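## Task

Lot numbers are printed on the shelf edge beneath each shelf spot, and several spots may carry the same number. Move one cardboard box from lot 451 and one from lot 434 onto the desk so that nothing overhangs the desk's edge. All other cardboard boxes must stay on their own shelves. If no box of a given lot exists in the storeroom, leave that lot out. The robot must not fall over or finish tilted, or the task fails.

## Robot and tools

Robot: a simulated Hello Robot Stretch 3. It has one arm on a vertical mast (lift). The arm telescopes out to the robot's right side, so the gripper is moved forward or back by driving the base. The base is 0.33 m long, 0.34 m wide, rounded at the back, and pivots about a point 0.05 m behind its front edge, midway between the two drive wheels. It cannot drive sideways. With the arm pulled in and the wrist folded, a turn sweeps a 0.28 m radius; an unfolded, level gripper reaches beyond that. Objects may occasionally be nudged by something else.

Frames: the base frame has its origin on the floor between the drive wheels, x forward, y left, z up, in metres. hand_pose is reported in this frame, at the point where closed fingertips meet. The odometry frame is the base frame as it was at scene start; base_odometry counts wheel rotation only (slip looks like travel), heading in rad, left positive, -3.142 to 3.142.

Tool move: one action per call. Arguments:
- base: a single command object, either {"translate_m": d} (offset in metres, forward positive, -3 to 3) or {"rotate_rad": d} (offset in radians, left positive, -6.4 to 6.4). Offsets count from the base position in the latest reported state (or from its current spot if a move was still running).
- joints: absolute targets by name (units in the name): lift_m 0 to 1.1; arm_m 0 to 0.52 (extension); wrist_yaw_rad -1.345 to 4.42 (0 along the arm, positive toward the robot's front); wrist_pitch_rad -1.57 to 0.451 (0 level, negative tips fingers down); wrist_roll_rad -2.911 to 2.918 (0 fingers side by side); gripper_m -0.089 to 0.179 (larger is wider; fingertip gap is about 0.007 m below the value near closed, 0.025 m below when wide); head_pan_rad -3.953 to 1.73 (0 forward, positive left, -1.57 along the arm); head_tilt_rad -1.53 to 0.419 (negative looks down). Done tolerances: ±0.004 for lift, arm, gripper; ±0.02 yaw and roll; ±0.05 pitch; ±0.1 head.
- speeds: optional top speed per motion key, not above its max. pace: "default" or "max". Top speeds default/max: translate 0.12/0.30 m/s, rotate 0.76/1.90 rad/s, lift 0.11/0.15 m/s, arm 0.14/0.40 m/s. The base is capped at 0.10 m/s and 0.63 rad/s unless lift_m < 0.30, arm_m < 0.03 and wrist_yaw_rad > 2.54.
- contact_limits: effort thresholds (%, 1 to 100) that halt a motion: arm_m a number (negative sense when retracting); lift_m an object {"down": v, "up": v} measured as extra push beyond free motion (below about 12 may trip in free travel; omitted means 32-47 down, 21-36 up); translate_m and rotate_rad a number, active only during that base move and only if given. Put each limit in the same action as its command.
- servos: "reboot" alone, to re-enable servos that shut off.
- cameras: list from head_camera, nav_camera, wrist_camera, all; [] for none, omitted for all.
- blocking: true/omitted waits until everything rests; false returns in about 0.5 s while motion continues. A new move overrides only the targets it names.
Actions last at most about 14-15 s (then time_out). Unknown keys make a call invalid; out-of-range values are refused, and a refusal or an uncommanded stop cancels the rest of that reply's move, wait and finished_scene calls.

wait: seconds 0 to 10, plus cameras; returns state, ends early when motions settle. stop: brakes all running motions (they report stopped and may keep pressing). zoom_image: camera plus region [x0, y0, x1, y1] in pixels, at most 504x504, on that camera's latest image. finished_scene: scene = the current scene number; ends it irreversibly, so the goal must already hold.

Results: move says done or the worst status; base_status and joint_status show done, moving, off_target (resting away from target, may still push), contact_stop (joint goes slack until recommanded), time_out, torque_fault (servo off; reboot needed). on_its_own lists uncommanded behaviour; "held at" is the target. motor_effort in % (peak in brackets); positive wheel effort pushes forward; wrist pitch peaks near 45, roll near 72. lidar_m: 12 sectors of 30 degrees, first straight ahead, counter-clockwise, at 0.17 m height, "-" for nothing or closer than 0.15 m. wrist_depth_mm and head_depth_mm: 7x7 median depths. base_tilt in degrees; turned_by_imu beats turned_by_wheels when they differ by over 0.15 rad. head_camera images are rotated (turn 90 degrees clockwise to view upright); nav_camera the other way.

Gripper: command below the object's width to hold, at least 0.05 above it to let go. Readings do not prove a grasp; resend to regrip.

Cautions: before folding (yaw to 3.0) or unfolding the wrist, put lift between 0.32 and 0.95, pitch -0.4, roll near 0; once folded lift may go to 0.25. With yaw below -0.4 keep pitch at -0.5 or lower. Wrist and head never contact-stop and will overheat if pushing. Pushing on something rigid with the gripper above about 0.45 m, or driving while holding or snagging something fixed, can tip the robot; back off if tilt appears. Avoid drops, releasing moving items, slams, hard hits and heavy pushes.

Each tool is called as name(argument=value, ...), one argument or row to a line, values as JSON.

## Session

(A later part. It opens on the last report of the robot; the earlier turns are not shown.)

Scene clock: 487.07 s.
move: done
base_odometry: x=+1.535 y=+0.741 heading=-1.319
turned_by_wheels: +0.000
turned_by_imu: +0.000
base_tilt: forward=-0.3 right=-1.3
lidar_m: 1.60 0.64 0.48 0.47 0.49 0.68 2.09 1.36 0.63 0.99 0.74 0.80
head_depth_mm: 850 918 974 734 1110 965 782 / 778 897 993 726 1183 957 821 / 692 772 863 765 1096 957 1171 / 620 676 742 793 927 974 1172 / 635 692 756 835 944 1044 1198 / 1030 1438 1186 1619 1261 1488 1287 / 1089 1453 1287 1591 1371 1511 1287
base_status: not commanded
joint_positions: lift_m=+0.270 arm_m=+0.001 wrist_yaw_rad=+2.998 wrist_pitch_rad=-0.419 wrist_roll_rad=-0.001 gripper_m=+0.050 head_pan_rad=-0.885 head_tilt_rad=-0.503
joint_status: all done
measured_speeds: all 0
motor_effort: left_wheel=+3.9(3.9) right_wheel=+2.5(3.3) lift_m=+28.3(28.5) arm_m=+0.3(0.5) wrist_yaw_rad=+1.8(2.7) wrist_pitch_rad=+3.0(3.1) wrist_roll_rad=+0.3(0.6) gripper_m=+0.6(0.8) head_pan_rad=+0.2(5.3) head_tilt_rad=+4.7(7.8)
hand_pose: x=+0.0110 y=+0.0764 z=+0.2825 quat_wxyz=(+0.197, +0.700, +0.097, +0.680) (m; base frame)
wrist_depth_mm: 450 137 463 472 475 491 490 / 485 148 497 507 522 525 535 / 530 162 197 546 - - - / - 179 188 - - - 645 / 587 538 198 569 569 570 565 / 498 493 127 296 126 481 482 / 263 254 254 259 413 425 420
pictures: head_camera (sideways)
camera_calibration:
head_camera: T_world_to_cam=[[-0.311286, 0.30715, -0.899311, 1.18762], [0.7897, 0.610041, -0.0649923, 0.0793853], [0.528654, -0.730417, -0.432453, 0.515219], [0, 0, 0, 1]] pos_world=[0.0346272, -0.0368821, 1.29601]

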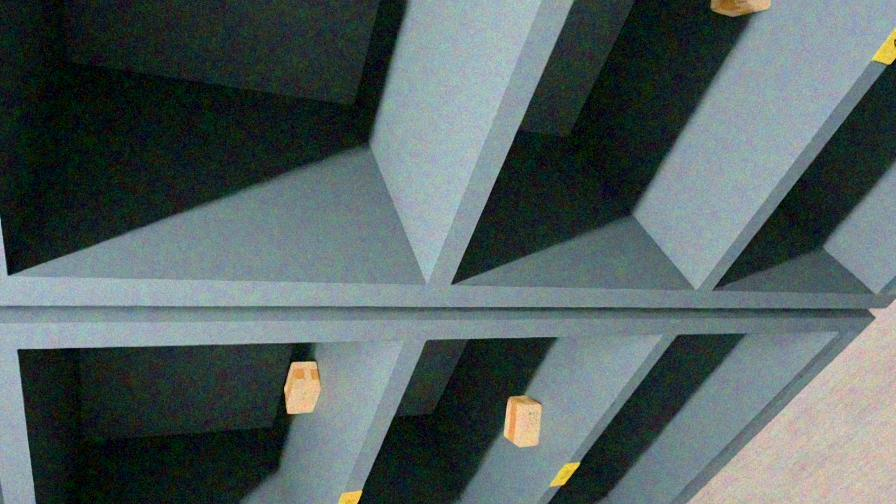

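move(
  joints={"lift_m":0.7,"head_pan_rad":-1.57,"head_tilt_rad":-0.6},
  base={"translate_m":0.08},
  pace="max",
  cameras=[],
)

move(
  joints={"wrist_yaw_rad":0,"gripper_m":0.179},
  cameras=["head_camera"],
)

move(
  joints={"arm_m":0.2,"wrist_pitch_rad":-0.52},
  cameras=["head_camera","wrist_camera"],
)

Scene clock: 505.83 s.
move: done
base_odometry: x=+1.555 y=+0.664 heading=-1.319
turned_by_wheels: +0.000
turned_by_imu: +0.000
base_tilt: forward=-0.3 right=-1.2
lidar_m: 1.59 0.63 0.47 0.46 0.48 0.68 2.09 1.37 0.68 1.00 0.69 1.47
head_depth_mm: 801 884 927 635 1075 886 1088 / 805 883 916 660 1104 882 1163 / 806 887 899 655 1093 874 1160 / 811 891 886 648 1097 896 1158 / 813 894 875 641 1085 891 1152 / 813 896 858 634 1075 887 1150 / 816 899 847 663 1060 881 1139
base_status: done
joint_positions: lift_m=+0.700 arm_m=+0.001 wrist_yaw_rad=+2.998 wrist_pitch_rad=-0.418 wrist_roll_rad=-0.001 gripper_m=+0.050 head_pan_rad=-1.570 head_tilt_rad=-0.600
joint_status: all done
measured_speeds: all 0
motor_effort: left_wheel=+1.4(12.2) right_wheel=+6.6(14.2) lift_m=+28.0(34.3) arm_m=+4.6(4.8) wrist_yaw_rad=+1.5(3.0) wrist_pitch_rad=+3.0(3.2) wrist_roll_rad=+0.5(0.6) gripper_m=+0.8(0.9) head_pan_rad=+3.2(5.6) head_tilt_rad=-5.1(9.7)
hand_pose: x=+0.0109 y=+0.0765 z=+0.7126 quat_wxyz=(+0.197, +0.700, +0.097, +0.680) (m; base frame)
wrist_depth_mm: 440 137 455 468 473 480 489 / 485 148 496 505 516 527 527 / 532 162 521 543 - - - / - 178 189 - - - - / - - 197 - 147 - - / - - 127 - 124 - - / - 99 274 849 849 844 869
pictures: none
No camera images: "cameras" was empty.

Scene clock: 508.33 s.
move: done
base_odometry: x=+1.555 y=+0.664 heading=-1.319
turned_by_wheels: +0.000
turned_by_imu: +0.000
base_tilt: forward=-0.3 right=-1.3
lidar_m: 1.59 0.63 0.47 0.46 0.48 0.68 2.09 1.37 0.68 1.00 0.69 1.47
head_depth_mm: 804 884 924 636 1074 887 1086 / 805 888 916 660 1104 879 1170 / 809 890 899 656 1096 877 1132 / 809 891 885 650 1088 899 1162 / 812 895 876 642 1079 891 1126 / 815 895 861 635 1071 884 1144 / 820 903 847 663 1069 880 1150
base_status: not commanded
joint_positions: lift_m=+0.700 arm_m=+0.001 wrist_yaw_rad=+0.003 wrist_pitch_rad=-0.418 wrist_roll_rad=-0.001 gripper_m=+0.179 head_pan_rad=-1.570 head_tilt_rad=-0.600
joint_status: all done
measured_speeds: all 0
motor_effort: left_wheel=+1.4(1.8) right_wheel=+6.6(7.3) lift_m=+23.3(27.7) arm_m=+5.8(6.3) wrist_yaw_rad=-3.6(7.8) wrist_pitch_rad=+2.9(3.1) wrist_roll_rad=+0.2(0.6) gripper_m=+0.9(82.8) head_pan_rad=+3.2(4.0) head_tilt_rad=-5.1(6.0)
hand_pose: x=-0.0208 y=-0.3699 z=+0.7126 quat_wxyz=(+0.693, +0.148, -0.691, -0.146) (m; base frame)
wrist_depth_mm: 483 - - - - - - / 483 - - - - - - / 490 - - 557 - - - / 485 499 505 513 511 507 487 / 450 435 433 426 424 425 423 / 118 140 - - - - - / - - - - - - 105
pictures: head_camera (sideways)
camera_calibration:
head_camera: T_world_to_cam=[[-0.0466911, 0.520085, -0.852837, 1.12535], [0.997501, -0.0210373, -0.0674404, 0.0812933], [-0.0530161, -0.853855, -0.517803, 0.629753], [0, 0, 0, 1]] pos_world=[0.00484067, -0.0458484, 1.29131]

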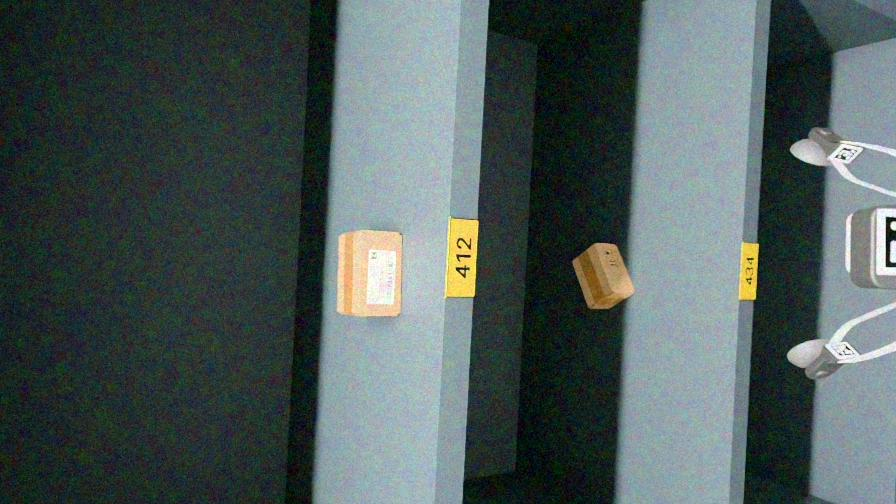

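Scene clock: 511.03 s.
move: done
base_odometry: x=+1.555 y=+0.664 heading=-1.319
turned_by_wheels: +0.000
turned_by_imu: +0.000
base_tilt: forward=-0.4 right=-1.3
lidar_m: 1.59 0.63 0.47 0.46 0.48 0.68 2.09 1.37 0.68 1.00 0.70 1.46
head_depth_mm: 805 882 927 636 1077 887 1026 / 807 883 911 660 1097 454 361 / 808 886 896 656 1095 445 1083 / 811 892 889 649 1087 469 1107 / 812 893 874 642 1082 865 1150 / 814 894 856 634 1069 885 1143 / 820 900 847 663 1067 879 1144
base_status: not commanded
joint_positions: lift_m=+0.700 arm_m=+0.200 wrist_yaw_rad=+0.003 wrist_pitch_rad=-0.531 wrist_roll_rad=-0.001 gripper_m=+0.179 head_pan_rad=-1.570 head_tilt_rad=-0.600
joint_status: all done
measured_speeds: all 0
motor_effort: left_wheel=+1.2(1.9) right_wheel=+6.2(7.6) lift_m=+29.0(29.1) arm_m=+12.9(14.7) wrist_yaw_rad=-3.5(4.5) wrist_pitch_rad=+1.5(4.0) wrist_roll_rad=+0.4(0.7) gripper_m=+0.9(1.0) head_pan_rad=+3.5(4.1) head_tilt_rad=-4.7(5.8)
hand_pose: x=-0.0209 y=-0.5537 z=+0.6882 quat_wxyz=(+0.683, +0.187, -0.681, -0.185) (m; base frame)
wrist_depth_mm: 498 - - - - - - / 476 - - - - - 535 / 489 508 515 493 506 505 503 / 442 436 436 397 427 423 421 / 378 371 372 370 367 368 360 / 123 310 324 322 322 318 317 / 280 284 288 288 285 285 105
pictures: head_camera (sideways), wrist_camera
camera_calibration:
head_camera: T_world_to_cam=[[-0.0467394, 0.520154, -0.852793, 1.12529], [0.997505, -0.0209187, -0.0674299, 0.0812851], [-0.0529133, -0.853816, -0.517878, 0.629851], [0, 0, 0, 1]] pos_world=[0.00484082, -0.045848, 1.29131]
wrist_camera: T_world_to_cam=[[-0.998903, -0.0371627, -0.0284927, -0.0151881], [-0.00369433, 0.669091, -0.743171, 0.914368], [0.0466825, -0.74225, -0.668495, 0.216227], [0, 0, 0, 1]] pos_world=[-0.0218875, -0.451866, 0.823646]

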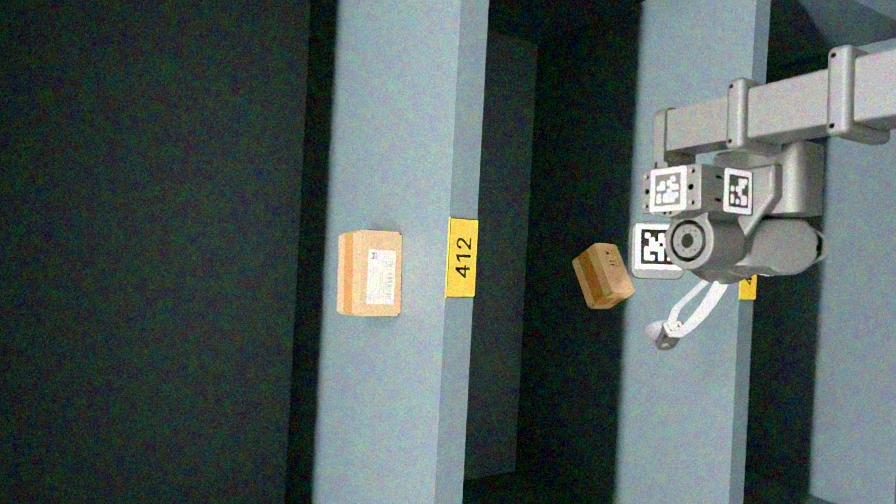

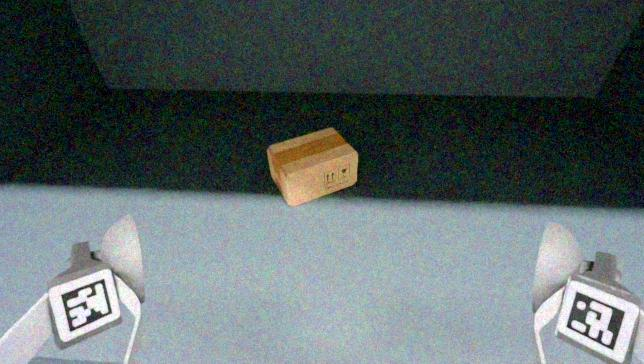

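move(
  base={"translate_m":-0.08},
  joints={"wrist_yaw_rad":0.577,"arm_m":0.4},
  cameras=[],
)

move(
  joints={"arm_m":0.45,"lift_m":0.65},
  cameras=["wrist_camera","nav_camera"],
)

Scene clock: 533.57 s.
move: done
base_odometry: x=+1.535 y=+0.741 heading=-1.319
turned_by_wheels: +0.000
turned_by_imu: +0.000
base_tilt: forward=-0.3 right=-1.1
lidar_m: 1.60 0.64 0.48 0.47 0.49 0.68 2.09 1.36 0.63 0.99 0.74 0.79
head_depth_mm: 800 881 879 633 926 855 935 / 805 881 914 632 1101 450 371 / 803 884 899 638 615 847 1162 / 810 889 886 647 651 894 1159 / 811 890 871 641 975 890 1150 / 813 894 860 634 1067 882 1145 / 816 896 848 660 1065 878 1138
base_status: done
joint_positions: lift_m=+0.700 arm_m=+0.400 wrist_yaw_rad=+0.574 wrist_pitch_rad=-0.531 wrist_roll_rad=-0.001 gripper_m=+0.179 head_pan_rad=-1.570 head_tilt_rad=-0.600
joint_status: all done
measured_speeds: all 0
motor_effort: left_wheel=-0.6(10.3) right_wheel=-11.0(12.2) lift_m=+27.2(31.2) arm_m=+12.5(14.9) wrist_yaw_rad=+1.1(4.9) wrist_pitch_rad=+1.6(1.8) wrist_roll_rad=+0.4(0.6) gripper_m=+0.8(1.1) head_pan_rad=+3.1(3.8) head_tilt_rad=-3.9(5.2)
hand_pose: x=+0.0918 y=-0.7203 z=+0.6881 quat_wxyz=(+0.708, +0.371, -0.601, +0.015) (m; base frame)
wrist_depth_mm: 363 430 491 - - - - / 382 454 - - - - - / 397 480 511 495 - - - / 409 436 431 427 425 402 - / 378 372 370 368 366 361 358 / 123 309 325 280 271 318 315 / 279 284 289 276 261 284 105
pictures: none
No camera images: "cameras" was empty.

Scene clock: 535.03 s.
move: done
base_odometry: x=+1.535 y=+0.741 heading=-1.319
turned_by_wheels: +0.000
turned_by_imu: +0.000
base_tilt: forward=-0.2 right=-1.1
lidar_m: 1.60 0.64 0.48 0.47 0.49 0.68 2.10 1.37 0.63 0.99 0.75 0.80
head_depth_mm: 802 881 876 635 928 855 946 / 802 885 912 631 1102 833 419 / 806 884 896 655 682 833 1136 / 810 886 881 649 726 893 1154 / 810 889 877 643 986 891 1151 / 817 894 857 634 1069 883 1150 / 816 897 846 660 1069 880 1141
base_status: not commanded
joint_positions: lift_m=+0.650 arm_m=+0.450 wrist_yaw_rad=+0.574 wrist_pitch_rad=-0.532 wrist_roll_rad=-0.001 gripper_m=+0.179 head_pan_rad=-1.570 head_tilt_rad=-0.600
joint_status: all done
measured_speeds: all 0
motor_effort: left_wheel=-1.1(1.3) right_wheel=-10.2(10.7) lift_m=+27.3(27.3) arm_m=+12.8(14.9) wrist_yaw_rad=+1.6(3.3) wrist_pitch_rad=+1.9(1.9) wrist_roll_rad=+0.4(0.4) gripper_m=+0.4(1.1) head_pan_rad=+2.4(3.4) head_tilt_rad=-3.8(4.8)
hand_pose: x=+0.0918 y=-0.7703 z=+0.6380 quat_wxyz=(+0.708, +0.371, -0.601, +0.015) (m; base frame)
wrist_depth_mm: 361 427 488 - - - - / 378 451 507 - - - - / 399 431 425 421 388 - - / 362 361 358 353 351 338 - / 312 298 306 304 300 300 297 / - 255 268 210 221 263 260 / 231 234 238 187 226 229 105
pictures: nav_camera (sideways), wrist_camera
camera_calibration:
nav_camera: T_world_to_cam=[[0.0175178, -0.542764, 0.839703, -1.04965], [-0.999787, -0.01866, 0.0087961, 0.0448697], [0.0108946, -0.839678, -0.542975, 0.659804], [0, 0, 0, 1]] pos_world=[0.0560593, -0.0148495, 1.23925]
wrist_camera: T_world_to_cam=[[-0.820363, -0.571133, -0.0284983, -0.339784], [-0.364945, 0.561264, -0.742831, 0.972356], [0.44025, -0.59899, -0.668872, 0.0910978], [0, 0, 0, 1]] pos_world=[0.0360047, -0.685244, 0.773546]

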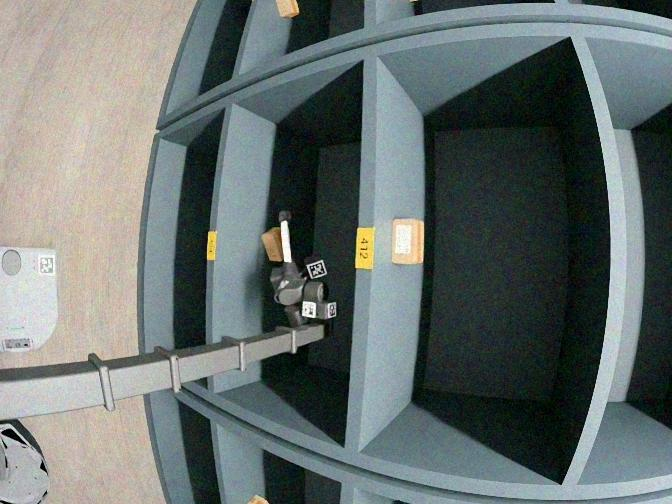

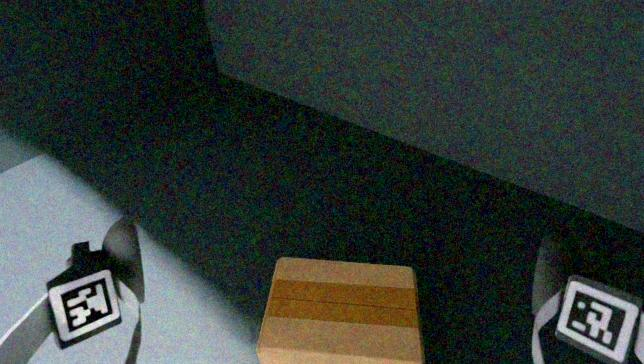

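move(
  joints={"lift_m":0.58,"arm_m":0.442},
  contact_limits={"lift_m":{"down":15}},
  cameras=["wrist_camera"],
)

move(
  joints={"gripper_m":0.05},
  cameras=[],
)

move(
  joints={"lift_m":0.7},
  cameras=["wrist_camera"],
)

Scene clock: 546.57 s.
move: done
base_odometry: x=+1.535 y=+0.741 heading=-1.319
turned_by_wheels: +0.000
turned_by_imu: +0.000
base_tilt: forward=-0.3 right=-1.3
lidar_m: 1.60 0.64 0.48 0.47 0.49 0.68 2.10 1.36 0.63 0.99 0.75 0.80
head_depth_mm: 803 882 877 635 928 850 944 / 805 883 914 630 1100 879 1072 / 803 888 899 654 1053 620 1088 / 809 889 884 647 787 866 1155 / 810 892 873 641 1011 889 1151 / 812 895 858 634 1075 881 1145 / 815 896 843 658 1063 878 1139
base_status: not commanded
joint_positions: lift_m=+0.580 arm_m=+0.442 wrist_yaw_rad=+0.574 wrist_pitch_rad=-0.532 wrist_roll_rad=-0.001 gripper_m=+0.179 head_pan_rad=-1.570 head_tilt_rad=-0.600
joint_status: all done
measured_speeds: all 0
motor_effort: left_wheel=-1.0(1.5) right_wheel=-10.0(10.6) lift_m=+24.1(30.9) arm_m=-12.7(14.5) wrist_yaw_rad=+2.1(3.2) wrist_pitch_rad=+1.7(1.8) wrist_roll_rad=+0.3(0.6) gripper_m=+0.7(1.2) head_pan_rad=+2.1(3.1) head_tilt_rad=-3.6(4.2)
contact_limits: lift_m down 15 (down: maximum 72; up: maximum 65)
hand_pose: x=+0.0918 y=-0.7623 z=+0.5680 quat_wxyz=(+0.708, +0.371, -0.601, +0.015) (m; base frame)
wrist_depth_mm: 361 430 468 - - - - / 364 382 378 373 351 - - / 309 307 302 298 296 292 279 / 256 253 252 175 232 245 244 / 219 216 211 150 149 211 209 / 123 144 184 148 141 185 184 / 162 168 168 166 162 162 107
pictures: wrist_camera
camera_calibration:
wrist_camera: T_world_to_cam=[[-0.820364, -0.571132, -0.0284964, -0.33721], [-0.364978, 0.561309, -0.742781, 0.915865], [0.440221, -0.59895, -0.668928, 0.0491362], [0, 0, 0, 1]] pos_world=[0.0360048, -0.677244, 0.703546]

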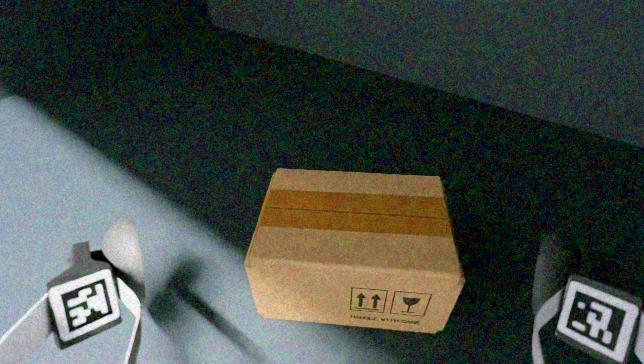

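Scene clock: 548.40 s.
move: done
base_odometry: x=+1.535 y=+0.741 heading=-1.319
turned_by_wheels: +0.000
turned_by_imu: +0.000
base_tilt: forward=-0.4 right=-1.2
lidar_m: 1.60 0.64 0.48 0.46 0.49 0.68 2.10 1.37 0.63 0.99 0.75 0.80
head_depth_mm: 802 878 872 635 927 849 943 / 802 879 908 629 1101 881 1074 / 805 881 899 657 1060 618 1089 / 806 888 885 648 787 866 1156 / 812 889 876 639 1009 888 1151 / 813 894 859 637 1073 888 1146 / 817 895 847 661 1066 878 1143
base_status: not commanded
joint_positions: lift_m=+0.580 arm_m=+0.442 wrist_yaw_rad=+0.574 wrist_pitch_rad=-0.532 wrist_roll_rad=-0.001 gripper_m=+0.051 head_pan_rad=-1.570 head_tilt_rad=-0.600
joint_status: all done
measured_speeds: all 0
motor_effort: left_wheel=-1.0(1.5) right_wheel=-10.1(10.7) lift_m=+24.6(24.8) arm_m=-12.0(13.6) wrist_yaw_rad=+2.1(3.1) wrist_pitch_rad=+1.7(1.8) wrist_roll_rad=+0.3(0.5) gripper_m=-14.5(88.7) head_pan_rad=+2.3(3.1) head_tilt_rad=-2.7(4.2)
contact_limits: lift_m down 15 (down: maximum 72; up: maximum 65)
hand_pose: x=+0.0918 y=-0.7623 z=+0.5680 quat_wxyz=(+0.708, +0.371, -0.601, +0.015) (m; base frame)
wrist_depth_mm: 360 428 472 - - - - / 368 384 378 371 350 - - / 309 307 302 302 295 293 280 / 256 255 253 176 232 247 244 / 219 218 151 150 149 212 210 / 192 191 146 153 138 185 184 / 174 161 165 167 163 125 164
pictures: none
No camera images: "cameras" was empty.

Scene clock: 550.33 s.
move: done
base_odometry: x=+1.535 y=+0.741 heading=-1.319
turned_by_wheels: +0.000
turned_by_imu: +0.000
base_tilt: forward=-0.3 right=-1.2
lidar_m: 1.60 0.64 0.48 0.46 0.49 0.68 2.10 1.36 0.63 0.99 0.74 0.80
head_depth_mm: 802 881 876 634 928 854 914 / 802 883 913 632 1103 443 370 / 806 885 902 642 644 850 1158 / 808 887 882 644 731 895 1156 / 812 891 874 638 976 892 1156 / 815 894 858 633 1076 884 1144 / 816 897 847 659 1060 878 1139
base_status: not commanded
joint_positions: lift_m=+0.700 arm_m=+0.442 wrist_yaw_rad=+0.574 wrist_pitch_rad=-0.540 wrist_roll_rad=-0.001 gripper_m=+0.051 head_pan_rad=-1.570 head_tilt_rad=-0.600
joint_status: all done
measured_speeds: all 0
motor_effort: left_wheel=-1.1(1.4) right_wheel=-10.0(10.6) lift_m=+31.1(35.2) arm_m=-11.9(12.3) wrist_yaw_rad=+2.2(3.7) wrist_pitch_rad=+3.2(3.3) wrist_roll_rad=+0.4(0.7) gripper_m=-13.7(14.5) head_pan_rad=+2.1(3.0) head_tilt_rad=-3.0(3.6)
hand_pose: x=+0.0911 y=-0.7613 z=+0.6864 quat_wxyz=(+0.708, +0.374, -0.599, +0.012) (m; base frame)
wrist_depth_mm: 362 429 492 - - - - / 381 451 - - - - - / 397 476 506 485 - - - / 411 432 427 178 177 - - / 373 371 152 151 150 356 344 / 325 325 135 152 138 313 313 / 296 276 279 277 272 124 280
pictures: wrist_camera
camera_calibration:
wrist_camera: T_world_to_cam=[[-0.820491, -0.570934, -0.0287956, -0.333397], [-0.36813, 0.566235, -0.737468, 1.00334], [0.43735, -0.594485, -0.674768, 0.136963], [0, 0, 0, 1]] pos_world=[0.0359106, -0.677053, 0.822751]

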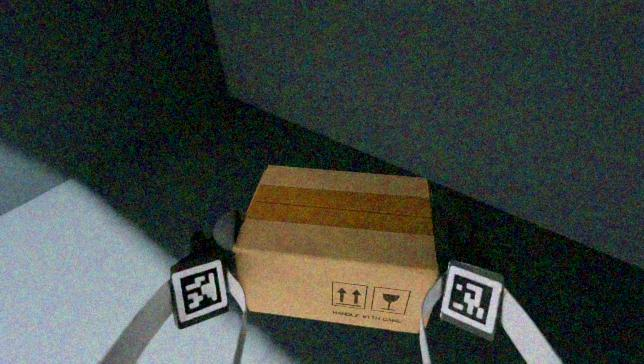

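move(
  joints={"arm_m":0.25,"wrist_yaw_rad":0},
  cameras=[],
)

move(
  joints={"arm_m":0},
  cameras=["wrist_camera"],
)

move(
  base={"translate_m":-1.75},
  cameras=[],
)

move(
  joints={"lift_m":0.88,"head_pan_rad":0},
  cameras=["nav_camera","wrist_camera"],
)

Scene clock: 582.10 s.
move: done
base_odometry: x=+1.535 y=+0.741 heading=-1.319
turned_by_wheels: +0.000
turned_by_imu: +0.000
base_tilt: forward=-0.2 right=-1.2
lidar_m: 1.61 0.64 0.48 0.46 0.49 0.68 2.10 1.36 0.63 0.99 0.75 0.80
head_depth_mm: 803 882 876 633 928 852 937 / 804 884 912 630 1105 453 364 / 809 885 901 655 1095 488 1162 / 812 888 887 648 1085 512 1155 / 812 889 874 643 1076 891 1162 / 814 896 857 635 1073 885 1148 / 819 896 850 660 1063 877 1142
base_status: not commanded
joint_positions: lift_m=+0.700 arm_m=+0.250 wrist_yaw_rad=+0.003 wrist_pitch_rad=-0.540 wrist_roll_rad=-0.001 gripper_m=+0.051 head_pan_rad=-1.570 head_tilt_rad=-0.600
joint_status: all done
measured_speeds: all 0
motor_effort: left_wheel=-1.0(1.5) right_wheel=-9.9(10.7) lift_m=+29.2(32.0) arm_m=-12.5(14.4) wrist_yaw_rad=-3.1(7.4) wrist_pitch_rad=+3.2(3.3) wrist_roll_rad=+0.3(0.6) gripper_m=-13.9(14.5) head_pan_rad=+2.4(2.7) head_tilt_rad=-2.0(3.1)
hand_pose: x=-0.0209 y=-0.6024 z=+0.6864 quat_wxyz=(+0.682, +0.190, -0.680, -0.188) (m; base frame)
wrist_depth_mm: - - - - - - 448 / - - - - - - 498 / 515 509 505 502 503 496 477 / 434 431 427 178 405 417 411 / 370 370 152 151 150 358 356 / 326 325 135 152 138 313 315 / 296 277 280 277 273 124 280
pictures: none
No camera images: "cameras" was empty.

Scene clock: 585.17 s.
move: done
base_odometry: x=+1.535 y=+0.741 heading=-1.319
turned_by_wheels: +0.000
turned_by_imu: +0.000
base_tilt: forward=-0.2 right=-1.1
lidar_m: 1.60 0.64 0.48 0.47 0.49 0.68 2.09 1.37 0.63 0.99 0.75 0.80
head_depth_mm: 802 882 875 634 929 854 945 / 805 884 912 631 1097 877 1136 / 805 887 896 654 1101 876 1135 / 809 888 883 647 1088 896 564 / 809 890 869 641 1080 888 1104 / 814 894 859 635 1072 885 1145 / 816 896 849 661 1067 878 1142
base_status: not commanded
joint_positions: lift_m=+0.700 arm_m=+0.001 wrist_yaw_rad=+0.003 wrist_pitch_rad=-0.540 wrist_roll_rad=-0.001 gripper_m=+0.051 head_pan_rad=-1.570 head_tilt_rad=-0.600
joint_status: all done
measured_speeds: all 0
motor_effort: left_wheel=-0.9(1.3) right_wheel=-9.9(10.8) lift_m=+28.0(30.4) arm_m=-13.0(14.8) wrist_yaw_rad=-3.6(4.4) wrist_pitch_rad=+3.1(3.3) wrist_roll_rad=+0.3(0.6) gripper_m=-13.8(14.5) head_pan_rad=+2.3(2.6) head_tilt_rad=-0.9(2.7)
hand_pose: x=-0.0209 y=-0.3530 z=+0.6863 quat_wxyz=(+0.682, +0.190, -0.680, -0.188) (m; base frame)
wrist_depth_mm: - - - - - - - / - - - - - 601 - / 516 512 509 506 502 499 478 / 447 446 436 178 407 417 410 / - - 152 151 150 403 401 / - - 136 152 139 - - / 789 123 128 - - 107 -
pictures: wrist_camera
camera_calibration:
wrist_camera: T_world_to_cam=[[-0.998903, -0.0369129, -0.0288153, -0.00747453], [-0.00369476, 0.675547, -0.737307, 0.776959], [0.0466822, -0.736392, -0.674943, 0.370415], [0, 0, 0, 1]] pos_world=[-0.0218875, -0.252378, 0.822651]

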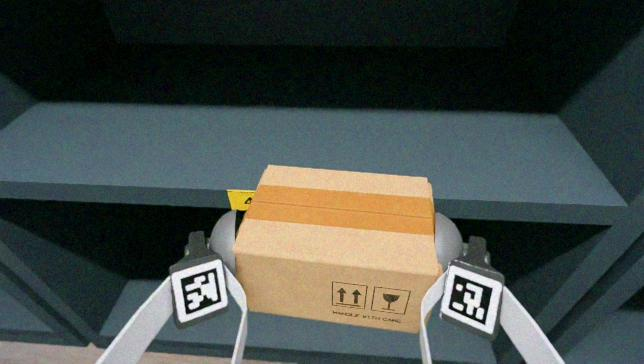

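Scene clock: 600.17 s.
move: time_out
base_odometry: x=+1.187 y=+2.091 heading=-1.319
turned_by_wheels: +0.000
turned_by_imu: -0.001
base_tilt: forward=-0.3 right=-1.3
lidar_m: 1.76 0.70 0.53 0.51 0.54 0.75 0.93 0.98 1.37 0.50 1.00 1.08
head_depth_mm: 2630 2817 2759 2386 1884 1502 1247 / 2653 2901 3191 2483 1866 1492 1238 / 2675 2895 3205 2470 1847 1483 1208 / 2714 2940 3225 2459 1845 1465 565 / 516 553 599 657 722 807 852 / 392 437 705 551 1035 858 1116 / 774 853 847 595 1061 854 1118
base_status: translate_m time_out (by the wheels' count: -1.3933 of -1.7500)
joint_positions: lift_m=+0.700 arm_m=+0.001 wrist_yaw_rad=+0.003 wrist_pitch_rad=-0.540 wrist_roll_rad=-0.001 gripper_m=+0.051 head_pan_rad=-1.570 head_tilt_rad=-0.600
joint_status: not commanded
measured_speeds: all 0
motor_effort: left_wheel=-0.3(10.2) right_wheel=-1.3(14.7) lift_m=+24.6(28.4) arm_m=-8.6(13.5) wrist_yaw_rad=-3.8(5.0) wrist_pitch_rad=+3.2(3.3) wrist_roll_rad=+0.3(0.7) gripper_m=-13.8(14.7) head_pan_rad=+1.3(2.3) head_tilt_rad=+0.7(2.3)
hand_pose: x=-0.0209 y=-0.3530 z=+0.6863 quat_wxyz=(+0.682, +0.190, -0.680, -0.188) (m; base frame)
wrist_depth_mm: - 243 252 - - - - / - - 275 - - - - / - - 295 - - - - / - - 326 178 - - - / - - 152 151 150 - - / - - 135 153 138 902 911 / - - 125 768 777 124 802
pictures: none
No camera images: "cameras" was empty.

not run: a stop that you did not command came earlier in this reply.

move(
  base={"translate_m":-0.36},
  joints={"lift_m":0.88,"head_pan_rad":0},
  cameras=[],
)

move(
  base={"rotate_rad":-1.6},
  cameras=["nav_camera"],
)

move(
  base={"translate_m":1.2},
  cameras=[],
)

move(
  base={"translate_m":0.42},
  cameras=["nav_camera"],
)

move(
  base={"rotate_rad":1.35},
  cameras=["nav_camera","wrist_camera"],
)

Scene clock: 615.10 s.
move: done
base_odometry: x=+1.098 y=+2.439 heading=-1.319
turned_by_wheels: +0.000
turned_by_imu: +0.000
base_tilt: forward=-0.2 right=-1.1
lidar_m: 1.80 0.72 0.54 0.52 0.55 0.59 0.58 0.60 0.85 2.58 0.66 1.37
head_depth_mm: 1845 1933 1971 1454 1630 1410 1216 / 2659 2759 2255 2355 1807 1484 1240 / 3395 3756 3665 2473 1859 1476 1238 / 3484 3725 3678 2446 1832 1472 1225 / 3381 3629 3294 2416 1819 1465 1220 / 1944 2045 2144 2164 1823 1452 1214 / 1367 1414 1447 1490 1540 1410 1211
base_status: done
joint_positions: lift_m=+0.880 arm_m=+0.001 wrist_yaw_rad=+0.003 wrist_pitch_rad=-0.540 wrist_roll_rad=-0.001 gripper_m=+0.051 head_pan_rad=+0.000 head_tilt_rad=-0.600
joint_status: all done
measured_speeds: all 0
motor_effort: left_wheel=-6.9(11.9) right_wheel=-5.4(14.4) lift_m=+29.4(34.3) arm_m=-6.3(8.0) wrist_yaw_rad=-3.2(4.6) wrist_pitch_rad=+3.3(3.4) wrist_roll_rad=+0.4(0.6) gripper_m=-14.1(14.6) head_pan_rad=-3.1(6.2) head_tilt_rad=+1.2(2.0)
hand_pose: x=-0.0210 y=-0.3529 z=+0.8663 quat_wxyz=(+0.682, +0.190, -0.680, -0.188) (m; base frame)
wrist_depth_mm: - - - - - - - / - - - - - - - / - - - - - - - / - - - 178 - - - / - - 152 151 150 - - / - - 135 152 138 - - / - - 965 975 956 124 -
pictures: none
No camera images: "cameras" was empty.

Scene clock: 618.73 s.
move: done
base_odometry: x=+1.098 y=+2.439 heading=-2.918
turned_by_wheels: -1.600
turned_by_imu: -1.574
base_tilt: forward=-0.2 right=-1.1
lidar_m: 2.41 0.65 1.35 1.91 0.73 0.54 0.53 0.55 0.59 0.57 0.60 0.84
head_depth_mm: 1744 1687 1646 1591 1554 1436 1245 / 2612 2578 2454 2257 1858 1485 1242 / 2638 2922 3153 2470 1833 1491 1231 / 2647 2919 3151 2443 1835 1462 1231 / 2641 2900 3200 2422 1842 1460 1218 / 2646 2904 3144 2415 1813 1451 1217 / 2657 2839 3145 2380 1784 1371 1213
base_status: done
joint_positions: lift_m=+0.880 arm_m=+0.001 wrist_yaw_rad=+0.003 wrist_pitch_rad=-0.540 wrist_roll_rad=-0.001 gripper_m=+0.051 head_pan_rad=+0.000 head_tilt_rad=-0.600
joint_status: not commanded
measured_speeds: all 0
motor_effort: left_wheel=+8.9(12.2) right_wheel=-9.0(13.9) lift_m=+26.9(30.0) arm_m=-12.5(13.1) wrist_yaw_rad=-1.7(4.3) wrist_pitch_rad=+3.3(3.4) wrist_roll_rad=+0.1(0.7) gripper_m=-13.7(14.4) head_pan_rad=-2.8(3.7) head_tilt_rad=+2.4(2.4)
hand_pose: x=-0.0210 y=-0.3529 z=+0.8663 quat_wxyz=(+0.682, +0.190, -0.680, -0.188) (m; base frame)
wrist_depth_mm: 331 326 319 315 310 305 300 / 367 359 355 349 341 333 329 / 412 406 398 390 383 370 368 / 474 462 441 178 411 422 414 / 553 547 152 151 150 481 472 / - 605 135 152 138 545 559 / - - - - - 107 627
pictures: nav_camera (sideways)
camera_calibration:
nav_camera: T_world_to_cam=[[0.542779, 0.0170291, 0.839703, -1.05282], [0.0177255, -0.999804, 0.00881829, 0.0385456], [0.839689, 0.0100978, -0.542974, 0.65479], [0, 0, 0, 1]] pos_world=[0.0209474, 0.0498547, 1.23925]

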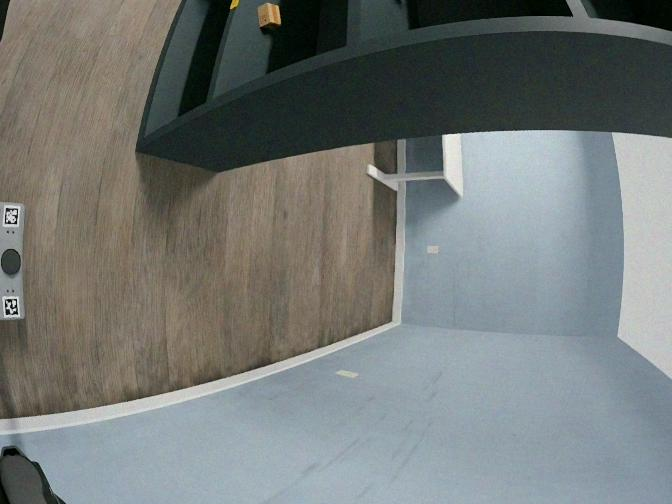

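Scene clock: 631.87 s.
move: done
base_odometry: x=-0.073 y=+2.173 heading=-2.918
turned_by_wheels: +0.000
turned_by_imu: +0.000
base_tilt: forward=-0.2 right=-1.1
lidar_m: 2.03 1.77 2.12 0.92 0.53 0.61 1.71 0.83 0.62 0.60 0.63 0.87
head_depth_mm: 1642 1755 1715 1657 1634 1455 1246 / 1672 1834 2053 2193 1864 1492 1242 / 1679 1837 2037 2268 1846 1473 1232 / 1674 1838 2029 2255 1837 1469 1229 / 1680 1842 2047 2217 1821 1450 1224 / 1686 1857 2060 2198 1809 1454 1214 / 1676 1846 2056 2253 1800 1447 1223
base_status: done
joint_positions: lift_m=+0.880 arm_m=+0.001 wrist_yaw_rad=+0.003 wrist_pitch_rad=-0.540 wrist_roll_rad=-0.001 gripper_m=+0.051 head_pan_rad=+0.000 head_tilt_rad=-0.600
joint_status: not commanded
measured_speeds: all 0
motor_effort: left_wheel=+3.6(13.5) right_wheel=+6.6(10.2) lift_m=+25.0(27.1) arm_m=-9.4(13.3) wrist_yaw_rad=-1.9(4.2) wrist_pitch_rad=+3.3(3.4) wrist_roll_rad=+0.1(0.7) gripper_m=-13.7(14.7) head_pan_rad=-2.3(3.6) head_tilt_rad=+3.3(4.3)
hand_pose: x=-0.0210 y=-0.3529 z=+0.8663 quat_wxyz=(+0.682, +0.190, -0.680, -0.188) (m; base frame)
wrist_depth_mm: 356 348 341 336 331 327 323 / 393 387 377 373 368 361 352 / 445 439 426 418 411 403 394 / 509 501 473 177 438 451 448 / 596 574 152 151 151 510 506 / - - 135 152 139 585 582 / - - - - 163 107 -
pictures: none
No camera images: "cameras" was empty.

Scene clock: 637.20 s.
move: done
base_odometry: x=-0.482 y=+2.081 heading=-2.918
turned_by_wheels: +0.000
turned_by_imu: -0.001
base_tilt: forward=-0.4 right=-1.3
lidar_m: 1.61 1.41 2.35 2.43 0.93 0.79 2.13 0.85 0.63 0.61 0.63 0.88
head_depth_mm: 1324 1454 1591 1684 1654 1450 1250 / 1317 1464 1611 1805 1850 1485 1242 / 1323 1447 1615 1820 1849 1475 1238 / 1335 1464 1609 1827 1851 1470 1223 / 1330 1463 1615 1823 1808 1454 1217 / 1333 1462 1617 1830 1807 1459 1216 / 1334 1471 1630 1824 1800 1441 1207
base_status: done
joint_positions: lift_m=+0.880 arm_m=+0.001 wrist_yaw_rad=+0.003 wrist_pitch_rad=-0.540 wrist_roll_rad=-0.001 gripper_m=+0.051 head_pan_rad=+0.000 head_tilt_rad=-0.600
joint_status: not commanded
measured_speeds: all 0
motor_effort: left_wheel=+8.3(11.8) right_wheel=+1.2(10.3) lift_m=+25.5(26.1) arm_m=-8.0(10.0) wrist_yaw_rad=-3.0(4.3) wrist_pitch_rad=+3.2(3.4) wrist_roll_rad=+0.4(0.6) gripper_m=-13.6(14.6) head_pan_rad=-2.2(3.2) head_tilt_rad=+3.2(4.7)
hand_pose: x=-0.0210 y=-0.3529 z=+0.8663 quat_wxyz=(+0.682, +0.190, -0.680, -0.188) (m; base frame)
wrist_depth_mm: 361 355 352 345 339 333 328 / 403 395 385 380 374 367 363 / 457 445 435 427 420 414 403 / 520 507 486 178 448 467 455 / 600 585 152 151 150 528 521 / - - 135 152 138 578 602 / - - - - 162 107 -
pictures: nav_camera (sideways)
camera_calibration:
nav_camera: T_world_to_cam=[[0.54236, 0.0170309, 0.839973, -1.05321], [0.0177222, -0.999804, 0.00882854, 0.0385311], [0.839959, 0.0100979, -0.542556, 0.654181], [0, 0, 0, 1]] pos_world=[0.0210492, 0.0498547, 1.23925]

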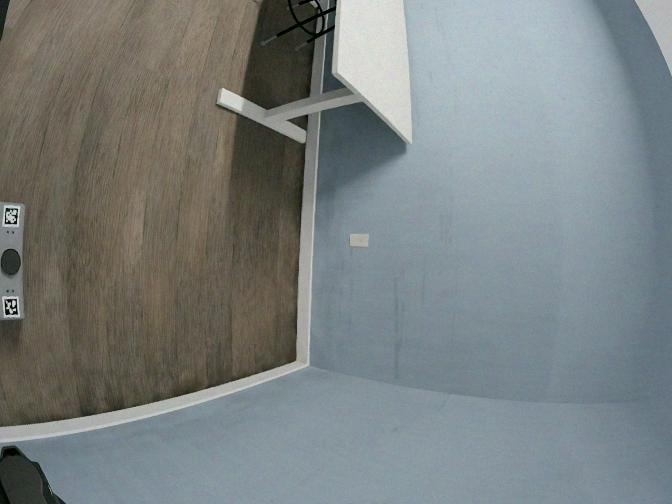

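Scene clock: 640.47 s.
move: done
base_odometry: x=-0.482 y=+2.081 heading=-1.569
turned_by_wheels: +1.350
turned_by_imu: +1.328
base_tilt: forward=-0.3 right=-1.2
lidar_m: 3.47 1.24 0.79 0.90 1.13 0.69 0.61 0.61 0.73 1.34 1.62 1.41
head_depth_mm: 2649 2694 1848 2281 1877 1502 1250 / 3312 3342 2327 2451 1868 1483 1237 / 3460 3838 3677 2483 1845 1477 1240 / 3474 3691 3646 2465 1835 1478 1226 / 3396 3699 3668 2423 1829 1459 1224 / 3286 3616 3624 2384 1820 1454 1219 / 3258 3513 3532 2408 1808 1445 1205
base_status: done
joint_positions: lift_m=+0.880 arm_m=+0.001 wrist_yaw_rad=+0.002 wrist_pitch_rad=-0.540 wrist_roll_rad=-0.001 gripper_m=+0.051 head_pan_rad=+0.000 head_tilt_rad=-0.600
joint_status: not commanded
measured_speeds: all 0
motor_effort: left_wheel=-8.5(12.9) right_wheel=+8.9(12.2) lift_m=+26.1(26.7) arm_m=-13.2(13.2) wrist_yaw_rad=-2.7(4.0) wrist_pitch_rad=+3.2(3.4) wrist_roll_rad=+0.4(0.6) gripper_m=-14.0(14.3) head_pan_rad=-2.4(2.9) head_tilt_rad=+2.7(3.7)
hand_pose: x=-0.0210 y=-0.3529 z=+0.8663 quat_wxyz=(+0.682, +0.190, -0.680, -0.188) (m; base frame)
wrist_depth_mm: - - - - - - 562 / - - - - - - 570 / - - - - - - 566 / - - - 178 - - 581 / - - 152 151 151 - 584 / - - 135 153 138 - 596 / - 965 966 989 966 121 592
pictures: nav_camera (sideways), wrist_camera
camera_calibration:
nav_camera: T_world_to_cam=[[0.54236, 0.0170309, 0.839973, -1.05321], [0.0177222, -0.999804, 0.00882854, 0.0385311], [0.839959, 0.0100979, -0.542556, 0.654181], [0, 0, 0, 1]] pos_world=[0.0210492, 0.0498547, 1.23925]
wrist_camera: T_world_to_cam=[[-0.998928, -0.0362609, -0.0287915, -0.00224346], [-0.00328876, 0.675827, -0.737053, 0.909431], [0.0461843, -0.736168, -0.675221, 0.492307], [0, 0, 0, 1]] pos_world=[-0.021987, -0.252278, 1.00265]

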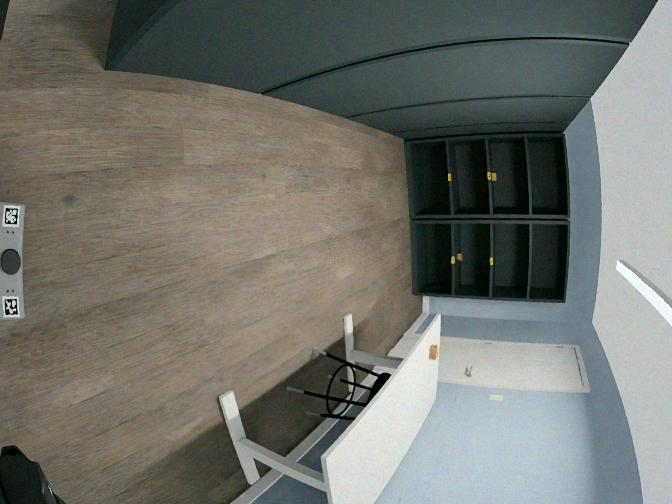

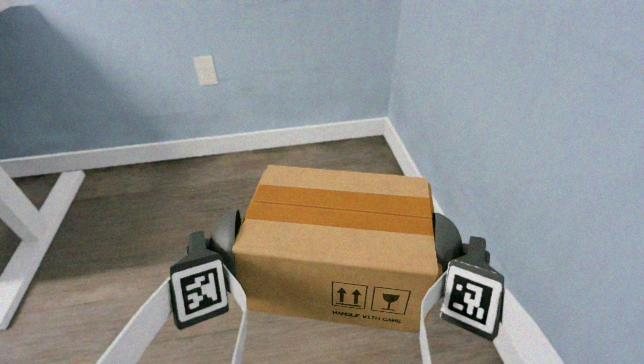

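move(
  base={"rotate_rad":-0.077},
  cameras=[],
)

move(
  base={"translate_m":1.2},
  cameras=[],
)

move(
  base={"translate_m":0.33},
  joints={"head_pan_rad":-1.6,"head_tilt_rad":-0.6},
  cameras=["nav_camera"],
)

move(
  base={"rotate_rad":0.335},
  cameras=["nav_camera","wrist_camera","head_camera"],
)

Scene clock: 660.00 s.
move: done
base_odometry: x=-0.482 y=+2.081 heading=-1.645
turned_by_wheels: -0.077
turned_by_imu: -0.076
base_tilt: forward=-0.4 right=-1.4
lidar_m: 2.35 1.41 0.79 0.79 1.28 0.72 0.61 0.61 0.70 1.17 1.61 1.41
head_depth_mm: 2360 2444 1737 2192 1868 1496 1248 / 2750 2867 1866 2364 1863 1493 1237 / 3481 3664 3267 2498 1848 1475 1233 / 3476 3802 3687 2456 1837 1473 1231 / 3418 3698 3604 2409 1821 1456 1223 / 3257 3470 3538 2419 1808 1457 1219 / 3226 3511 3565 2367 1800 1452 1212
base_status: done
joint_positions: lift_m=+0.880 arm_m=+0.001 wrist_yaw_rad=+0.002 wrist_pitch_rad=-0.540 wrist_roll_rad=-0.001 gripper_m=+0.051 head_pan_rad=+0.000 head_tilt_rad=-0.600
joint_status: not commanded
measured_speeds: all 0
motor_effort: left_wheel=+7.9(10.1) right_wheel=-10.2(11.6) lift_m=+26.4(27.0) arm_m=-12.8(13.2) wrist_yaw_rad=-2.4(4.1) wrist_pitch_rad=+3.3(3.4) wrist_roll_rad=+0.3(0.5) gripper_m=-13.7(14.4) head_pan_rad=-2.1(2.9) head_tilt_rad=+2.1(2.1)
hand_pose: x=-0.0210 y=-0.3529 z=+0.8663 quat_wxyz=(+0.682, +0.190, -0.680, -0.188) (m; base frame)
wrist_depth_mm: - - - - - 608 513 / - - - - - - 525 / - - - - - - 542 / - - - 178 - - 556 / - - 152 151 150 - 560 / - - 135 153 138 - 567 / - 972 980 958 955 121 584
pictures: none
No camera images: "cameras" was empty.

Scene clock: 673.13 s.
move: done
base_odometry: x=-0.571 y=+0.884 heading=-1.645
turned_by_wheels: +0.000
turned_by_imu: +0.000
base_tilt: forward=-0.4 right=-1.3
lidar_m: 2.41 2.13 1.19 1.01 1.01 1.15 1.75 1.75 1.50 0.88 0.78 0.77
head_depth_mm: 1839 1916 1964 1058 909 1495 1250 / 2207 2266 2387 1177 1797 1487 1243 / 2624 2798 3037 2359 1849 1483 1234 / 2452 2689 3038 2455 1846 1479 1226 / 2480 2758 2979 2441 1816 1466 1214 / 2415 2673 2934 2407 1815 1449 1222 / 2319 2463 2747 2392 1802 1449 1206
base_status: done
joint_positions: lift_m=+0.880 arm_m=+0.001 wrist_yaw_rad=+0.002 wrist_pitch_rad=-0.540 wrist_roll_rad=-0.001 gripper_m=+0.051 head_pan_rad=+0.000 head_tilt_rad=-0.600
joint_status: not commanded
measured_speeds: all 0
motor_effort: left_wheel=+5.8(11.7) right_wheel=+3.9(10.1) lift_m=+28.4(28.8) arm_m=-12.4(13.0) wrist_yaw_rad=-2.7(4.5) wrist_pitch_rad=+3.4(3.4) wrist_roll_rad=+0.5(0.7) gripper_m=-13.9(14.6) head_pan_rad=-2.2(2.9) head_tilt_rad=-1.4(2.2)
hand_pose: x=-0.0210 y=-0.3529 z=+0.8663 quat_wxyz=(+0.682, +0.190, -0.680, -0.188) (m; base frame)
wrist_depth_mm: - - - - - - - / - - - - - - - / - - - - - - - / - - - 178 171 - - / - - 151 151 150 - - / - - 136 152 138 - - / - 965 973 980 934 124 972
pictures: none
No camera images: "cameras" was empty.

Scene clock: 677.57 s.
move: done
base_odometry: x=-0.596 y=+0.555 heading=-1.645
turned_by_wheels: +0.000
turned_by_imu: +0.000
base_tilt: forward=-0.3 right=-1.1
lidar_m: 2.21 2.22 1.29 1.10 1.10 1.25 2.06 2.06 0.95 0.67 0.55 0.94
head_depth_mm: 1130 1262 1432 1134 841 1415 - / 1092 1211 1365 1125 836 708 - / 1057 1171 1303 1109 830 664 - / 1019 1124 1257 1102 823 301 296 / 999 1092 1208 1090 815 603 1171 / 959 1047 1162 1082 810 651 1162 / 934 1018 1119 1070 810 647 883
base_status: done
joint_positions: lift_m=+0.880 arm_m=+0.001 wrist_yaw_rad=+0.002 wrist_pitch_rad=-0.540 wrist_roll_rad=-0.001 gripper_m=+0.051 head_pan_rad=-1.600 head_tilt_rad=-0.600
joint_status: all done
measured_speeds: all 0
motor_effort: left_wheel=+6.1(10.6) right_wheel=+4.0(10.0) lift_m=+28.9(29.5) arm_m=-11.8(12.5) wrist_yaw_rad=-2.8(4.2) wrist_pitch_rad=+3.3(3.4) wrist_roll_rad=+0.3(0.6) gripper_m=-13.9(14.6) head_pan_rad=+3.6(5.0) head_tilt_rad=-2.4(4.6)
hand_pose: x=-0.0210 y=-0.3529 z=+0.8663 quat_wxyz=(+0.682, +0.190, -0.680, -0.188) (m; base frame)
wrist_depth_mm: - - - - - - - / - - - - - - - / - - - - - - - / - - - 177 171 - - / - - 152 151 150 - - / - - 135 152 138 - - / - 123 973 959 947 121 955
pictures: nav_camera (sideways)
camera_calibration:
nav_camera: T_world_to_cam=[[0.00107476, -0.542641, 0.839964, -1.04988], [-0.999893, 0.0116842, 0.00882774, 0.0447587], [-0.0146046, -0.839883, -0.54257, 0.659435], [0, 0, 0, 1]] pos_world=[0.0555131, -0.016381, 1.23925]

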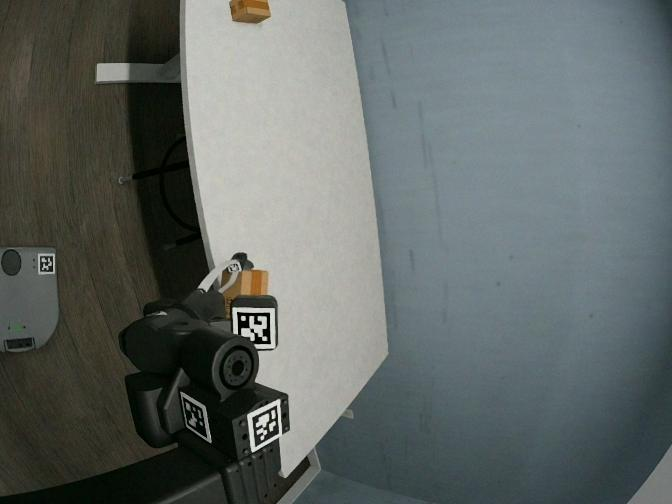

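Scene clock: 679.20 s.
move: done
base_odometry: x=-0.596 y=+0.555 heading=-1.311
turned_by_wheels: +0.335
turned_by_imu: +0.330
base_tilt: forward=-0.3 right=-1.2
lidar_m: 2.22 1.50 1.13 1.10 1.15 2.12 2.06 1.61 0.96 0.55 0.85 1.73
head_depth_mm: 970 1062 1179 1131 841 688 - / 970 1063 1179 1121 835 686 - / 971 1062 1183 1114 830 643 - / 970 1071 1181 1098 824 301 296 / 970 1063 1187 1094 815 601 1140 / 970 1065 1182 1081 812 651 1160 / 976 1075 1185 1067 806 648 1213
base_status: done
joint_positions: lift_m=+0.880 arm_m=+0.001 wrist_yaw_rad=+0.002 wrist_pitch_rad=-0.540 wrist_roll_rad=-0.001 gripper_m=+0.051 head_pan_rad=-1.600 head_tilt_rad=-0.600
joint_status: not commanded
measured_speeds: all 0
motor_effort: left_wheel=-8.3(12.2) right_wheel=+7.8(12.4) lift_m=+29.2(29.4) arm_m=-12.1(12.8) wrist_yaw_rad=-2.0(4.2) wrist_pitch_rad=+3.3(3.4) wrist_roll_rad=+0.4(0.6) gripper_m=-14.0(14.3) head_pan_rad=+3.3(3.9) head_tilt_rad=-3.1(3.5)
hand_pose: x=-0.0211 y=-0.3529 z=+0.8663 quat_wxyz=(+0.682, +0.190, -0.680, -0.188) (m; base frame)
wrist_depth_mm: - - - - - - - / - - - - - - - / - - - - - - - / - - - 177 170 - - / - - 152 151 150 - - / - - 135 152 139 - - / - 962 958 975 941 121 923
pictures: head_camera (sideways), nav_camera (sideways), wrist_camera
camera_calibration:
head_camera: T_world_to_cam=[[-0.0311198, 0.520943, -0.853024, 1.12546], [0.996421, -0.050932, -0.0674554, 0.0813724], [-0.0785867, -0.85207, -0.517494, 0.629521], [0, 0, 0, 1]] pos_world=[0.00341492, -0.0457627, 1.29131]
nav_camera: T_world_to_cam=[[0.0012372, -0.542645, 0.839961, -1.04988], [-0.999895, 0.011429, 0.0088563, 0.0447204], [-0.0144057, -0.839885, -0.542574, 0.659428], [0, 0, 0, 1]] pos_world=[0.0555142, -0.0163816, 1.23925]
wrist_camera: T_world_to_cam=[[-0.998928, -0.036194, -0.0288657, -0.00215227], [-0.00318898, 0.67583, -0.73705, 0.909432], [0.0461851, -0.736168, -0.675221, 0.492308], [0, 0, 0, 1]] pos_world=[-0.0219871, -0.252278, 1.00265]

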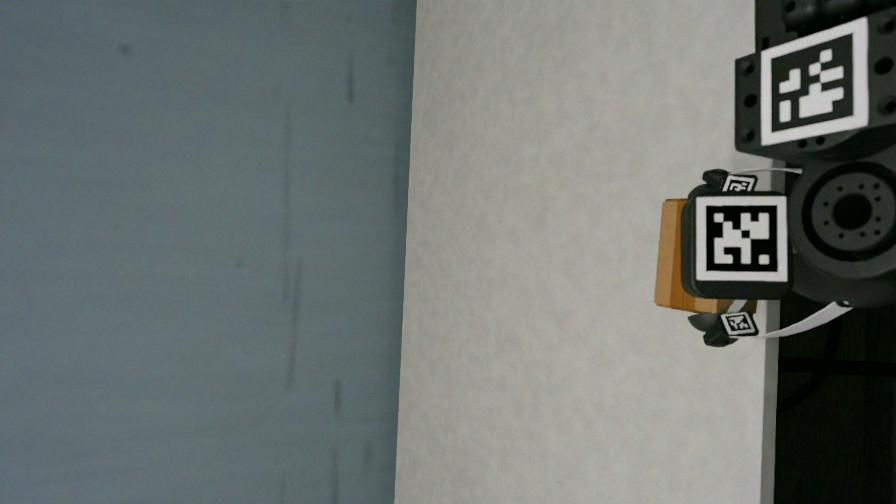

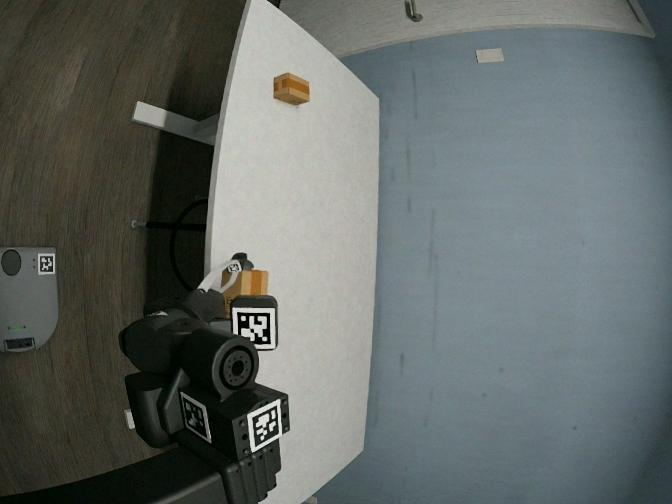

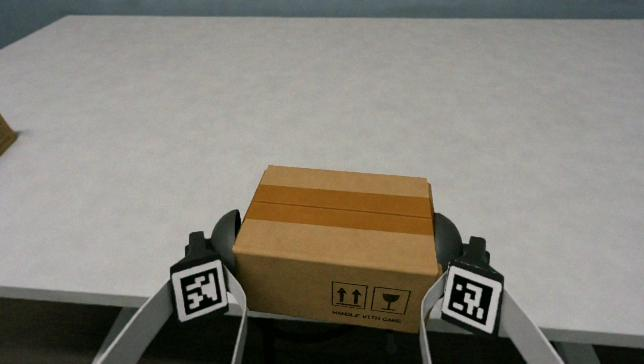

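Great. Extend, lower, release.

move(
  joints={"arm_m":0.22},
  cameras=[],
)

move(
  joints={"lift_m":0.8},
  cameras=[],
)

move(
  joints={"lift_m":0.758},
  speeds={"lift_m":0.04},
  contact_limits={"lift_m":{"down":13}},
  cameras=["head_camera","wrist_camera"],
)

Scene clock: 688.33 s.
move: done
base_odometry: x=-0.596 y=+0.555 heading=-1.311
turned_by_wheels: +0.000
turned_by_imu: +0.000
base_tilt: forward=-0.4 right=-1.2
lidar_m: 2.21 1.50 1.13 1.10 1.16 2.11 2.06 1.62 0.95 0.55 0.85 1.73
head_depth_mm: 969 1062 1180 1131 844 - - / 968 1059 1183 393 333 646 1218 / 968 1062 1183 378 374 660 1189 / 973 1065 1189 1095 393 658 1178 / 973 1065 1181 1092 788 655 1172 / 970 1072 1183 1083 813 651 1165 / 973 1067 1183 1070 806 647 1211
base_status: not commanded
joint_positions: lift_m=+0.880 arm_m=+0.220 wrist_yaw_rad=+0.002 wrist_pitch_rad=-0.540 wrist_roll_rad=-0.001 gripper_m=+0.051 head_pan_rad=-1.600 head_tilt_rad=-0.600
joint_status: all done
measured_speeds: all 0
motor_effort: left_wheel=-7.9(8.6) right_wheel=+7.8(9.0) lift_m=+29.8(30.1) arm_m=+12.9(15.4) wrist_yaw_rad=-3.6(4.2) wrist_pitch_rad=+3.3(3.4) wrist_roll_rad=+0.3(0.5) gripper_m=-14.0(14.6) head_pan_rad=+3.3(3.9) head_tilt_rad=-4.2(4.8)
hand_pose: x=-0.0211 y=-0.5723 z=+0.8662 quat_wxyz=(+0.682, +0.190, -0.680, -0.188) (m; base frame)
wrist_depth_mm: - - - - - - - / - - - - - - - / - - - - - - - / - - - 177 170 - - / - - 151 151 150 - - / - - 135 152 138 - - / - - - - - 106 -
pictures: none
No camera images: "cameras" was empty.

Scene clock: 689.90 s.
move: done
base_odometry: x=-0.596 y=+0.555 heading=-1.311
turned_by_wheels: +0.000
turned_by_imu: +0.000
base_tilt: forward=-0.4 right=-1.0
lidar_m: 2.22 1.50 1.13 1.10 1.16 2.11 2.06 1.61 0.95 0.55 0.85 1.73
head_depth_mm: 965 1058 1179 1139 840 635 288 / 964 1059 1185 1120 423 332 1181 / 966 1067 1183 1107 418 419 1195 / 968 1065 1182 1102 426 603 1172 / 972 1063 1179 1091 790 655 1164 / 973 1069 1186 1083 813 650 1159 / 972 1067 1180 1074 805 647 1216
base_status: not commanded
joint_positions: lift_m=+0.800 arm_m=+0.220 wrist_yaw_rad=+0.002 wrist_pitch_rad=-0.540 wrist_roll_rad=-0.001 gripper_m=+0.051 head_pan_rad=-1.600 head_tilt_rad=-0.600
joint_status: all done
measured_speeds: all 0
motor_effort: left_wheel=-8.1(8.7) right_wheel=+8.0(8.9) lift_m=+24.0(30.9) arm_m=+10.3(13.3) wrist_yaw_rad=-1.7(4.0) wrist_pitch_rad=+3.2(3.4) wrist_roll_rad=+0.3(0.8) gripper_m=-13.7(14.6) head_pan_rad=+2.9(3.8) head_tilt_rad=-4.0(5.0)
hand_pose: x=-0.0211 y=-0.5723 z=+0.7862 quat_wxyz=(+0.682, +0.190, -0.680, -0.188) (m; base frame)
wrist_depth_mm: - - - - - - - / - - - - - - - / - - - - - - - / - - - 177 171 - - / - - 151 151 150 - - / - - 136 152 139 - - / - - - - - 107 -
pictures: none
No camera images: "cameras" was empty.

Scene clock: 691.43 s.
move: done
base_odometry: x=-0.596 y=+0.555 heading=-1.311
turned_by_wheels: +0.000
turned_by_imu: +0.000
base_tilt: forward=-0.3 right=-1.2
lidar_m: 2.22 1.49 1.13 1.10 1.16 2.11 2.06 1.61 0.95 0.55 0.85 1.73
head_depth_mm: 968 1062 1180 1136 839 670 335 / 970 1060 1177 1119 836 371 322 / 970 1063 1185 1118 461 435 1202 / 972 1062 1180 1104 547 457 1179 / 968 1063 1185 1090 816 654 1171 / 970 1066 1190 1083 812 650 1168 / 974 1073 1194 1070 806 646 1209
base_status: not commanded
joint_positions: lift_m=+0.758 arm_m=+0.220 wrist_yaw_rad=+0.002 wrist_pitch_rad=-0.502 wrist_roll_rad=-0.001 gripper_m=+0.051 head_pan_rad=-1.600 head_tilt_rad=-0.600
joint_status: all done
measured_speeds: all 0
motor_effort: left_wheel=-8.3(8.7) right_wheel=+7.6(9.1) lift_m=+18.1(26.3) arm_m=+8.6(10.6) wrist_yaw_rad=-2.4(3.8) wrist_pitch_rad=-3.8(4.2) wrist_roll_rad=+0.3(0.5) gripper_m=-14.1(14.5) head_pan_rad=+2.9(3.8) head_tilt_rad=-4.3(5.7)
contact_limits: lift_m down 13 (down: maximum 72; up: maximum 65)
hand_pose: x=-0.0210 y=-0.5780 z=+0.7523 quat_wxyz=(+0.686, +0.177, -0.684, -0.175) (m; base frame)
wrist_depth_mm: - - - - - - - / - - - - - - - / - - - - - - - / - - - 176 169 - - / - - 150 149 149 - - / - - 136 152 138 - - / - - - - - 107 -
pictures: head_camera (sideways), wrist_camera
camera_calibration:
head_camera: T_world_to_cam=[[-0.0311198, 0.520943, -0.853024, 1.12546], [0.996421, -0.050932, -0.0674554, 0.0813724], [-0.0785867, -0.85207, -0.517494, 0.629521], [0, 0, 0, 1]] pos_world=[0.00341492, -0.0457627, 1.29131]
wrist_camera: T_world_to_cam=[[-0.998928, -0.0372688, -0.0274651, -0.0152675], [-0.00319348, 0.647311, -0.762219, 0.980028], [0.0461854, -0.761315, -0.646736, 0.21361], [0, 0, 0, 1]] pos_world=[-0.0219871, -0.472327, 0.884727]

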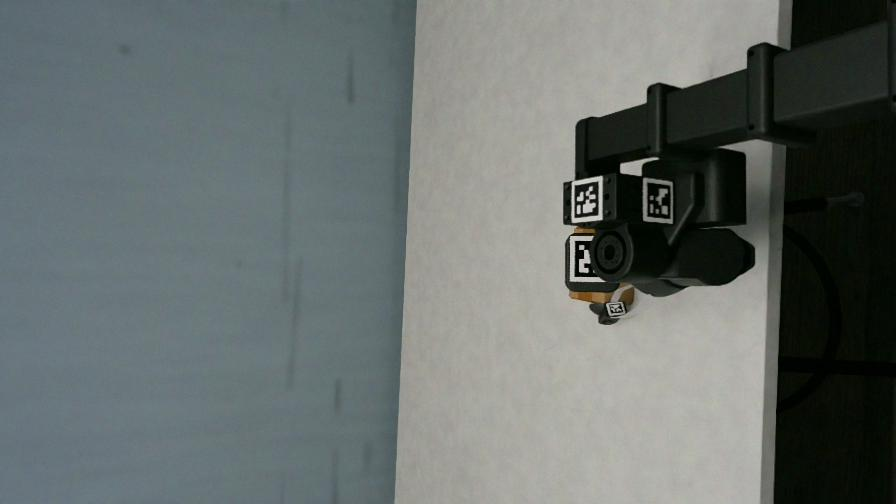

